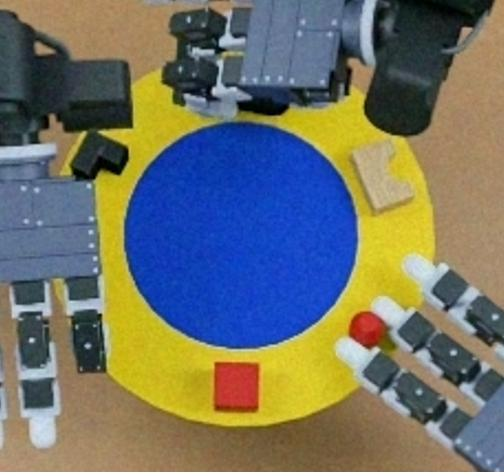

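{"method": "move", "body": {"arm2": {"target":[-0.23,0.184,0.887,0.2514,-0.3592,0.7365,-0.5156],"speed":0.03}, "cameras": ["cam_low"]}}

{"method": "zoom_image", "body": {"camera": "cam_low", "region": [240, 205, 300, 245]}}

Scene clock: 1143.50 s.
Joint torques (N m): arm1=[1.61 -7.71 7.57 1.03 0.79 0.09] | arm2=[0.44 -5.48 7.45 1.69 -1.13 0.14] | arm3=[-0.38 -7.94 9.83 1.39 0.87 0.01]
Motor temperatures (°C): arm1=[33 32 42 30 33 33] | arm2=[30 34 44 32 37 30] | arm3=[33 33 45 30 35 32]
Heat: arm1: hottest joint3_rad 42 °C; arm2: hottest joint3_rad 44 °C; arm3: hottest joint3_rad 45 °C.
move: arm2 done
Joint velocities: within noise
arm1, arm3: as last shown
arm2.joint_positions: joint1_rad=-0.648 joint2_rad=+1.240 joint3_rad=+0.892 joint4_rad=-0.947 joint5_rad=-1.215 joint6_rad=+1.839 hand_index_mcp=+0.737 hand_index_abd=+0.037 hand_index_pip=+0.684 hand_index_dip=+0.857 hand_middle_mcp=+0.737 hand_middle_abd=+0.007 hand_middle_pip=+0.685 hand_middle_dip=+0.857 hand_ring_mcp=+0.929 hand_ring_abd=-0.003 hand_ring_pip=+0.576 hand_ring_dip=+0.697 hand_thumb_cmc=+0.482 hand_thumb_axl=+0.676 hand_thumb_mcp=+0.222 hand_thumb_ipl=+0.170 hand_current_limit=+0.400 hand_speed=-0.900
arm2.joint_status: not commanded
arm2.hand_state: goal,blocked,goal,goal,goal,blocked,goal,goal,blocked,goal,goal,goal,goal,goal,goal,goal
arm2.index_mcp_current_ma: -6
arm2.index_abd_current_ma: 385
arm2.index_pip_current_ma: -1
arm2.index_dip_current_ma: 0
arm2.middle_mcp_current_ma: -6
arm2.middle_abd_current_ma: -385
arm2.middle_pip_current_ma: 0
arm2.middle_dip_current_ma: 0
arm2.ring_mcp_current_ma: -8
arm2.ring_abd_current_ma: 0
arm2.ring_pip_current_ma: 0
arm2.ring_dip_current_ma: 0
arm2.thumb_cmc_current_ma: -6
arm2.thumb_axl_current_ma: 0
arm2.thumb_mcp_current_ma: 0
arm2.thumb_ipl_current_ma: 0
arm2.hand_goal_index_mcp: 0.754
arm2.hand_goal_index_abd: -0.200
arm2.hand_goal_index_pip: 0.690
arm2.hand_goal_index_dip: 0.860
arm2.hand_goal_middle_mcp: 0.754
arm2.hand_goal_middle_abd: 0.200
arm2.hand_goal_middle_pip: 0.690
arm2.hand_goal_middle_dip: 0.860
arm2.hand_goal_ring_mcp: 0.950
arm2.hand_goal_ring_abd: 0.000
arm2.hand_goal_ring_pip: 0.576
arm2.hand_goal_ring_dip: 0.696
arm2.hand_goal_thumb_cmc: 0.500
arm2.hand_goal_thumb_axl: 0.678
arm2.hand_goal_thumb_mcp: 0.226
arm2.hand_goal_thumb_ipl: 0.168
arm2.hand: x=-0.2349 y=+0.1835 z=+0.8961 quat_wxyz=(-0.241, +0.362, -0.734, +0.521) (m; scene frame)
arm2.hand_target: x=-0.2301 y=+0.1843 z=+0.8872 quat_wxyz=(-0.251, +0.359, -0.736, +0.515) (m; scene frame)
arm2.hand_status: done (0.010 m and 1.4 deg from the pose sent, 0.014 m and 1.4 deg at the start)
pictures: cam_low

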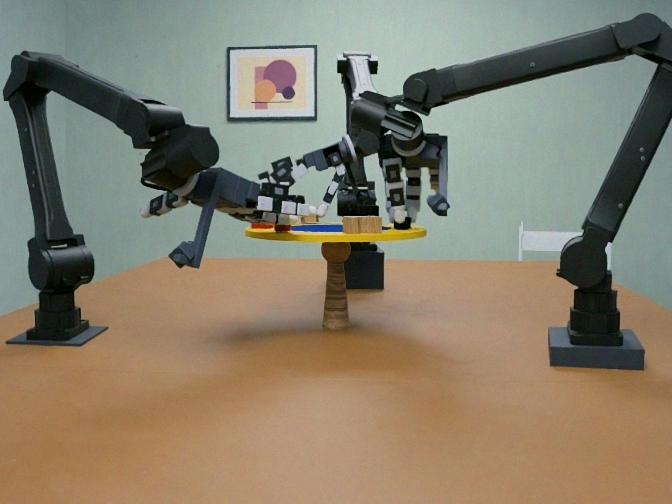

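Scaled by 8.400 from the camera's 672x504 image, which has a finer 960x720 frame.

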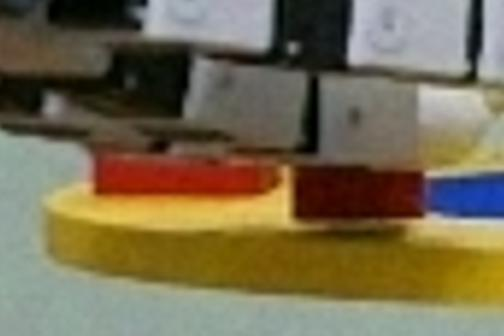

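{"method": "move", "body": {"arm1": {"joints":{"hand_index_mcp":0.455,"hand_thumb_mcp":-0.32}}, "arm2": {"joints":{"hand_index_abd":-0.05,"hand_middle_abd":0.09}}, "arm3": {"joints":{"hand_index_mcp":0.42,"hand_middle_mcp":0.44,"hand_thumb_mcp":-0.26}}, "cameras": []}}

{"method": "move", "body": {"arm1": {"joints":{"hand_index_mcp":0.56,"hand_thumb_mcp":-0.18}}, "arm2": {"joints":{"hand_index_abd":0.15,"hand_middle_abd":-0.11}}, "arm3": {"joints":{"hand_index_mcp":0.56,"hand_middle_mcp":0.56,"hand_thumb_mcp":-0.1}}, "cameras": ["cam_high","cam_low"]}}

{"method": "zoom_image", "body": {"camera": "cam_low", "region": [230, 180, 440, 260]}}

{"method": "zoom_image", "body": {"camera": "cam_high", "region": [270, 160, 430, 310]}}

Scene clock: 1157.97 s.
Joint torques (N m): arm1=[1.55 -7.36 7.54 1.22 0.78 0.1] | arm2=[0.5 -5.77 7.61 1.76 -1.1 0.11] | arm3=[-0.32 -7.88 9.84 1.4 0.87 0.01]
Motor temperatures (°C): arm1=[33 33 41 30 33 33] | arm2=[30 34 44 32 37 30] | arm3=[33 33 45 30 35 32]
Heat: arm1: hottest joint3_rad 41 °C; arm2: hottest joint3_rad 44 °C; arm3: hottest joint3_rad 45 °C.
move: arm1 off_target; arm2 off_target; arm3 off_target
Joint velocities: within noise
arm1.joint_positions: joint1_rad=+0.015 joint2_rad=+1.365 joint3_rad=+0.939 joint4_rad=-1.080 joint5_rad=+1.211 joint6_rad=-1.636 hand_index_mcp=+0.480 hand_index_abd=+0.000 hand_index_pip=-0.195 hand_index_dip=+0.056 hand_middle_mcp=+0.747 hand_middle_abd=-0.001 hand_middle_pip=+0.576 hand_middle_dip=+0.696 hand_ring_mcp=+0.746 hand_ring_abd=-0.001 hand_ring_pip=+0.576 hand_ring_dip=+0.696 hand_thumb_cmc=-0.503 hand_thumb_axl=+0.677 hand_thumb_mcp=-0.294 hand_thumb_ipl=+0.187 hand_current_limit=+0.400 hand_speed=-0.880
arm1.joint_status: hand_index_mcp off_target (ended at +0.480, target +0.455); hand_thumb_mcp off_target (ended at -0.294, target -0.320)
arm1.hand_state: blocked,goal,blocked,goal,goal,goal,goal,goal,goal,goal,goal,goal,goal,goal,blocked,goal
arm1.index_mcp_current_ma: 44
arm1.index_abd_current_ma: 0
arm1.index_pip_current_ma: 57
arm1.index_dip_current_ma: 15
arm1.middle_mcp_current_ma: -8
arm1.middle_abd_current_ma: -1
arm1.middle_pip_current_ma: 0
arm1.middle_dip_current_ma: 0
arm1.ring_mcp_current_ma: -10
arm1.ring_abd_current_ma: -1
arm1.ring_pip_current_ma: 0
arm1.ring_dip_current_ma: 0
arm1.thumb_cmc_current_ma: -3
arm1.thumb_axl_current_ma: 0
arm1.thumb_mcp_current_ma: 67
arm1.thumb_ipl_current_ma: 44
arm1.hand_goal_index_mcp: 0.456
arm1.hand_goal_index_abd: 0.000
arm1.hand_goal_index_pip: -0.226
arm1.hand_goal_index_dip: 0.044
arm1.hand_goal_middle_mcp: 0.754
arm1.hand_goal_middle_abd: 0.000
arm1.hand_goal_middle_pip: 0.576
arm1.hand_goal_middle_dip: 0.696
arm1.hand_goal_ring_mcp: 0.754
arm1.hand_goal_ring_abd: 0.000
arm1.hand_goal_ring_pip: 0.576
arm1.hand_goal_ring_dip: 0.696
arm1.hand_goal_thumb_cmc: -0.500
arm1.hand_goal_thumb_axl: 0.678
arm1.hand_goal_thumb_mcp: -0.320
arm1.hand_goal_thumb_ipl: 0.168
arm1.hand: x=+0.1290 y=+0.0716 z=+0.9658 quat_wxyz=(-0.571, +0.816, +0.066, -0.050) (m; scene frame)
arm1.hand_target: x=+0.1272 y=+0.0670 z=+0.9585 quat_wxyz=(-0.571, +0.816, +0.072, -0.050) (m; scene frame)
arm1.hand_status: not commanded
arm2.joint_positions: joint1_rad=-0.648 joint2_rad=+1.240 joint3_rad=+0.892 joint4_rad=-0.947 joint5_rad=-1.215 joint6_rad=+1.839 hand_index_mcp=+0.737 hand_index_abd=+0.041 hand_index_pip=+0.684 hand_index_dip=+0.857 hand_middle_mcp=+0.737 hand_middle_abd=+0.007 hand_middle_pip=+0.685 hand_middle_dip=+0.857 hand_ring_mcp=+0.929 hand_ring_abd=-0.003 hand_ring_pip=+0.576 hand_ring_dip=+0.697 hand_thumb_cmc=+0.482 hand_thumb_axl=+0.676 hand_thumb_mcp=+0.222 hand_thumb_ipl=+0.170 hand_current_limit=+0.400 hand_speed=-0.900
arm2.joint_status: hand_index_abd off_target (ended at +0.041, target -0.050); hand_middle_abd off_target (ended at +0.007, target +0.090)
arm2.hand_state: goal,blocked,goal,goal,goal,blocked,goal,goal,blocked,goal,goal,goal,goal,goal,goal,goal
arm2.index_mcp_current_ma: -6
arm2.index_abd_current_ma: 98
arm2.index_pip_current_ma: -1
arm2.index_dip_current_ma: 0
arm2.middle_mcp_current_ma: -6
arm2.middle_abd_current_ma: -83
arm2.middle_pip_current_ma: 0
arm2.middle_dip_current_ma: 0
arm2.ring_mcp_current_ma: -8
arm2.ring_abd_current_ma: 0
arm2.ring_pip_current_ma: 0
arm2.ring_dip_current_ma: 0
arm2.thumb_cmc_current_ma: -6
arm2.thumb_axl_current_ma: 0
arm2.thumb_mcp_current_ma: 0
arm2.thumb_ipl_current_ma: 0
arm2.hand_goal_index_mcp: 0.754
arm2.hand_goal_index_abd: -0.050
arm2.hand_goal_index_pip: 0.690
arm2.hand_goal_index_dip: 0.860
arm2.hand_goal_middle_mcp: 0.754
arm2.hand_goal_middle_abd: 0.090
arm2.hand_goal_middle_pip: 0.690
arm2.hand_goal_middle_dip: 0.860
arm2.hand_goal_ring_mcp: 0.950
arm2.hand_goal_ring_abd: 0.000
arm2.hand_goal_ring_pip: 0.576
arm2.hand_goal_ring_dip: 0.696
arm2.hand_goal_thumb_cmc: 0.500
arm2.hand_goal_thumb_axl: 0.678
arm2.hand_goal_thumb_mcp: 0.226
arm2.hand_goal_thumb_ipl: 0.168
arm2.hand: x=-0.2349 y=+0.1835 z=+0.8961 quat_wxyz=(-0.241, +0.362, -0.734, +0.521) (m; scene frame)
arm2.hand_target: x=-0.2301 y=+0.1843 z=+0.8872 quat_wxyz=(-0.251, +0.359, -0.736, +0.515) (m; scene frame)
arm2.hand_status: not commanded
arm3.joint_positions: joint1_rad=-0.081 joint2_rad=+1.149 joint3_rad=+0.940 joint4_rad=-0.939 joint5_rad=+1.176 joint6_rad=-2.027 hand_index_mcp=+0.435 hand_index_abd=-0.114 hand_index_pip=-0.131 hand_index_dip=+0.198 hand_middle_mcp=+0.475 hand_middle_abd=+0.108 hand_middle_pip=-0.111 hand_middle_dip=+0.208 hand_ring_mcp=+0.746 hand_ring_abd=-0.001 hand_ring_pip=+0.576 hand_ring_dip=+0.696 hand_thumb_cmc=-0.682 hand_thumb_axl=+0.683 hand_thumb_mcp=-0.208 hand_thumb_ipl=+0.206 hand_current_limit=+0.400 hand_speed=-0.850
arm3.joint_status: hand_middle_mcp off_target (ended at +0.475, target +0.440); hand_thumb_mcp off_target (ended at -0.208, target -0.260); the others done
arm3.hand_state: goal,goal,blocked,goal,blocked,blocked,blocked,goal,goal,goal,goal,goal,goal,goal,blocked,blocked
arm3.index_mcp_current_ma: 33
arm3.index_abd_current_ma: 28
arm3.index_pip_current_ma: 46
arm3.index_dip_current_ma: 19
arm3.middle_mcp_current_ma: 98
arm3.middle_abd_current_ma: -41
arm3.middle_pip_current_ma: 110
arm3.middle_dip_current_ma: 43
arm3.ring_mcp_current_ma: -14
arm3.ring_abd_current_ma: -1
arm3.ring_pip_current_ma: 0
arm3.ring_dip_current_ma: 0
arm3.thumb_cmc_current_ma: 23
arm3.thumb_axl_current_ma: 10
arm3.thumb_mcp_current_ma: 210
arm3.thumb_ipl_current_ma: 148
arm3.hand_goal_index_mcp: 0.420
arm3.hand_goal_index_abd: -0.130
arm3.hand_goal_index_pip: -0.152
arm3.hand_goal_index_dip: 0.188
arm3.hand_goal_middle_mcp: 0.440
arm3.hand_goal_middle_abd: 0.130
arm3.hand_goal_middle_pip: -0.152
arm3.hand_goal_middle_dip: 0.188
arm3.hand_goal_ring_mcp: 0.754
arm3.hand_goal_ring_abd: 0.000
arm3.hand_goal_ring_pip: 0.576
arm3.hand_goal_ring_dip: 0.696
arm3.hand_goal_thumb_cmc: -0.694
arm3.hand_goal_thumb_axl: 0.678
arm3.hand_goal_thumb_mcp: -0.260
arm3.hand_goal_thumb_ipl: 0.168
arm3.hand: x=-0.0119 y=-0.1194 z=+0.9688 quat_wxyz=(+0.380, -0.554, +0.605, -0.428) (m; scene frame)
arm3.hand_target: x=-0.0090 y=-0.1170 z=+0.9690 quat_wxyz=(+0.384, -0.548, +0.609, -0.426) (m; scene frame)
arm3.hand_status: not commanded
pictures: none
No camera images: "cameras" was empty.

Scene clock: 1158.90 s.
Joint torques (N m): arm1=[1.44 -7.41 7.64 1.24 0.79 0.08] | arm2=[0.32 -5.77 7.5 1.69 -1.15 0.12] | arm3=[-0.38 -7.94 9.83 1.42 0.88 0.01]
Motor temperatures (°C): arm1=[33 33 41 30 33 33] | arm2=[30 34 44 32 37 30] | arm3=[33 33 45 30 35 32]
Heat: arm1: hottest joint3_rad 41 °C; arm2: hottest joint3_rad 44 °C; arm3: hottest joint3_rad 45 °C.
move: arm1 done; arm2 done; arm3 done
Joint velocities: within noise
arm1.joint_positions: joint1_rad=+0.015 joint2_rad=+1.365 joint3_rad=+0.939 joint4_rad=-1.080 joint5_rad=+1.211 joint6_rad=-1.636 hand_index_mcp=+0.544 hand_index_abd=+0.000 hand_index_pip=-0.223 hand_index_dip=+0.047 hand_middle_mcp=+0.747 hand_middle_abd=-0.001 hand_middle_pip=+0.576 hand_middle_dip=+0.696 hand_ring_mcp=+0.746 hand_ring_abd=-0.001 hand_ring_pip=+0.576 hand_ring_dip=+0.696 hand_thumb_cmc=-0.503 hand_thumb_axl=+0.677 hand_thumb_mcp=-0.181 hand_thumb_ipl=+0.171 hand_current_limit=+0.400 hand_speed=-0.880
arm1.joint_status: all done
arm1.hand_state: goal,goal,goal,goal,goal,goal,goal,goal,goal,goal,goal,goal,goal,goal,goal,goal
arm1.index_mcp_current_ma: -25
arm1.index_abd_current_ma: 0
arm1.index_pip_current_ma: 2
arm1.index_dip_current_ma: 2
arm1.middle_mcp_current_ma: -8
arm1.middle_abd_current_ma: -1
arm1.middle_pip_current_ma: 0
arm1.middle_dip_current_ma: 0
arm1.ring_mcp_current_ma: -10
arm1.ring_abd_current_ma: -1
arm1.ring_pip_current_ma: 0
arm1.ring_dip_current_ma: 0
arm1.thumb_cmc_current_ma: -3
arm1.thumb_axl_current_ma: 0
arm1.thumb_mcp_current_ma: -1
arm1.thumb_ipl_current_ma: 3
arm1.hand_goal_index_mcp: 0.560
arm1.hand_goal_index_abd: 0.000
arm1.hand_goal_index_pip: -0.226
arm1.hand_goal_index_dip: 0.044
arm1.hand_goal_middle_mcp: 0.754
arm1.hand_goal_middle_abd: 0.000
arm1.hand_goal_middle_pip: 0.576
arm1.hand_goal_middle_dip: 0.696
arm1.hand_goal_ring_mcp: 0.754
arm1.hand_goal_ring_abd: 0.000
arm1.hand_goal_ring_pip: 0.576
arm1.hand_goal_ring_dip: 0.696
arm1.hand_goal_thumb_cmc: -0.500
arm1.hand_goal_thumb_axl: 0.678
arm1.hand_goal_thumb_mcp: -0.180
arm1.hand_goal_thumb_ipl: 0.168
arm1.hand: x=+0.1290 y=+0.0716 z=+0.9658 quat_wxyz=(-0.571, +0.816, +0.066, -0.050) (m; scene frame)
arm1.hand_target: x=+0.1272 y=+0.0670 z=+0.9585 quat_wxyz=(-0.571, +0.816, +0.072, -0.050) (m; scene frame)
arm1.hand_status: not commanded
arm2.joint_positions: joint1_rad=-0.648 joint2_rad=+1.240 joint3_rad=+0.892 joint4_rad=-0.947 joint5_rad=-1.215 joint6_rad=+1.839 hand_index_mcp=+0.737 hand_index_abd=+0.146 hand_index_pip=+0.684 hand_index_dip=+0.857 hand_middle_mcp=+0.737 hand_middle_abd=-0.107 hand_middle_pip=+0.685 hand_middle_dip=+0.857 hand_ring_mcp=+0.929 hand_ring_abd=-0.003 hand_ring_pip=+0.576 hand_ring_dip=+0.697 hand_thumb_cmc=+0.482 hand_thumb_axl=+0.676 hand_thumb_mcp=+0.222 hand_thumb_ipl=+0.170 hand_current_limit=+0.400 hand_speed=-0.900
arm2.joint_status: all done
arm2.hand_state: goal,goal,goal,goal,goal,goal,goal,goal,blocked,goal,goal,goal,goal,goal,goal,goal
arm2.index_mcp_current_ma: -6
arm2.index_abd_current_ma: 0
arm2.index_pip_current_ma: -1
arm2.index_dip_current_ma: 0
arm2.middle_mcp_current_ma: -6
arm2.middle_abd_current_ma: 0
arm2.middle_pip_current_ma: 0
arm2.middle_dip_current_ma: 0
arm2.ring_mcp_current_ma: -8
arm2.ring_abd_current_ma: 0
arm2.ring_pip_current_ma: 0
arm2.ring_dip_current_ma: 0
arm2.thumb_cmc_current_ma: -6
arm2.thumb_axl_current_ma: 0
arm2.thumb_mcp_current_ma: 0
arm2.thumb_ipl_current_ma: 0
arm2.hand_goal_index_mcp: 0.754
arm2.hand_goal_index_abd: 0.150
arm2.hand_goal_index_pip: 0.690
arm2.hand_goal_index_dip: 0.860
arm2.hand_goal_middle_mcp: 0.754
arm2.hand_goal_middle_abd: -0.110
arm2.hand_goal_middle_pip: 0.690
arm2.hand_goal_middle_dip: 0.860
arm2.hand_goal_ring_mcp: 0.950
arm2.hand_goal_ring_abd: 0.000
arm2.hand_goal_ring_pip: 0.576
arm2.hand_goal_ring_dip: 0.696
arm2.hand_goal_thumb_cmc: 0.500
arm2.hand_goal_thumb_axl: 0.678
arm2.hand_goal_thumb_mcp: 0.226
arm2.hand_goal_thumb_ipl: 0.168
arm2.hand: x=-0.2349 y=+0.1835 z=+0.8961 quat_wxyz=(-0.241, +0.362, -0.734, +0.521) (m; scene frame)
arm2.hand_target: x=-0.2301 y=+0.1843 z=+0.8872 quat_wxyz=(-0.251, +0.359, -0.736, +0.515) (m; scene frame)
arm2.hand_status: not commanded
arm3.joint_positions: joint1_rad=-0.081 joint2_rad=+1.149 joint3_rad=+0.940 joint4_rad=-0.939 joint5_rad=+1.176 joint6_rad=-2.027 hand_index_mcp=+0.544 hand_index_abd=-0.126 hand_index_pip=-0.150 hand_index_dip=+0.191 hand_middle_mcp=+0.546 hand_middle_abd=+0.126 hand_middle_pip=-0.150 hand_middle_dip=+0.191 hand_ring_mcp=+0.746 hand_ring_abd=-0.001 hand_ring_pip=+0.576 hand_ring_dip=+0.696 hand_thumb_cmc=-0.689 hand_thumb_axl=+0.681 hand_thumb_mcp=-0.101 hand_thumb_ipl=+0.171 hand_current_limit=+0.400 hand_speed=-0.850
arm3.joint_status: all done
arm3.hand_state: goal,goal,goal,goal,goal,goal,goal,goal,goal,goal,goal,goal,goal,goal,goal,goal
arm3.index_mcp_current_ma: -36
arm3.index_abd_current_ma: 4
arm3.index_pip_current_ma: 3
arm3.index_dip_current_ma: 5
arm3.middle_mcp_current_ma: -30
arm3.middle_abd_current_ma: -4
arm3.middle_pip_current_ma: 3
arm3.middle_dip_current_ma: 4
arm3.ring_mcp_current_ma: -14
arm3.ring_abd_current_ma: -1
arm3.ring_pip_current_ma: 0
arm3.ring_dip_current_ma: 0
arm3.thumb_cmc_current_ma: 7
arm3.thumb_axl_current_ma: 4
arm3.thumb_mcp_current_ma: -2
arm3.thumb_ipl_current_ma: 5
arm3.hand_goal_index_mcp: 0.560
arm3.hand_goal_index_abd: -0.130
arm3.hand_goal_index_pip: -0.152
arm3.hand_goal_index_dip: 0.188
arm3.hand_goal_middle_mcp: 0.560
arm3.hand_goal_middle_abd: 0.130
arm3.hand_goal_middle_pip: -0.152
arm3.hand_goal_middle_dip: 0.188
arm3.hand_goal_ring_mcp: 0.754
arm3.hand_goal_ring_abd: 0.000
arm3.hand_goal_ring_pip: 0.576
arm3.hand_goal_ring_dip: 0.696
arm3.hand_goal_thumb_cmc: -0.694
arm3.hand_goal_thumb_axl: 0.678
arm3.hand_goal_thumb_mcp: -0.100
arm3.hand_goal_thumb_ipl: 0.168
arm3.hand: x=-0.0119 y=-0.1194 z=+0.9688 quat_wxyz=(+0.380, -0.554, +0.605, -0.428) (m; scene frame)
arm3.hand_target: x=-0.0090 y=-0.1170 z=+0.9690 quat_wxyz=(+0.384, -0.548, +0.609, -0.426) (m; scene frame)
arm3.hand_status: not commanded
pictures: cam_high, cam_low

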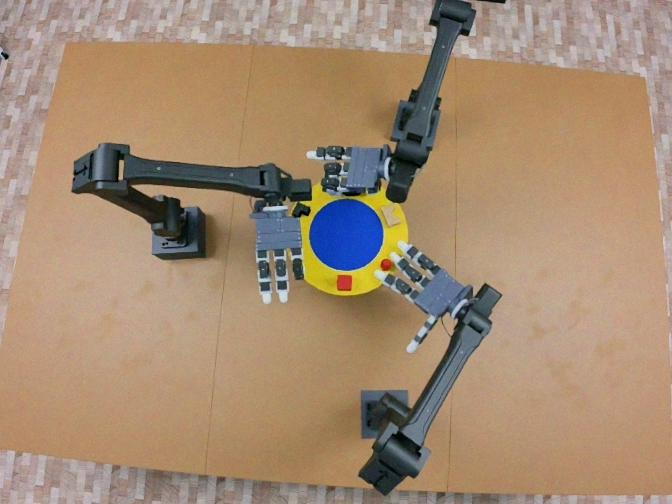

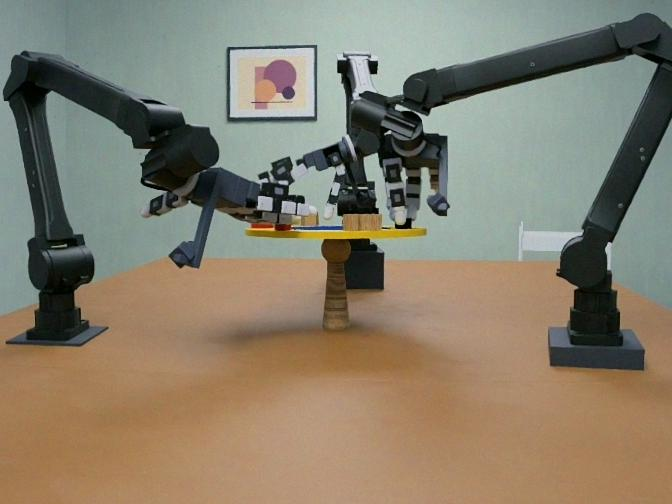

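Scaled by 2.400 from the camera's 672x504 image, which has a finer 960x720 frame.

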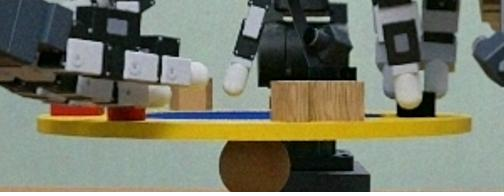

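Scaled by 3.150 from the camera's 672x504 image, which has a finer 960x720 frame.

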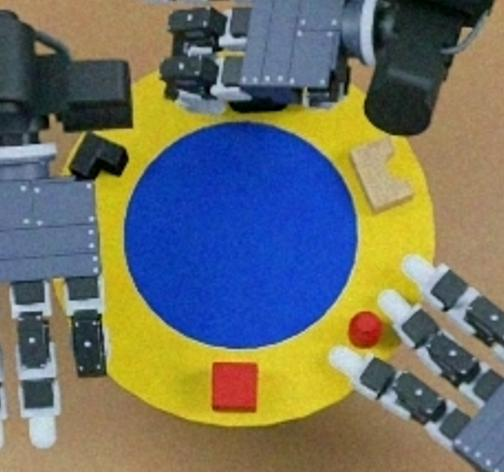

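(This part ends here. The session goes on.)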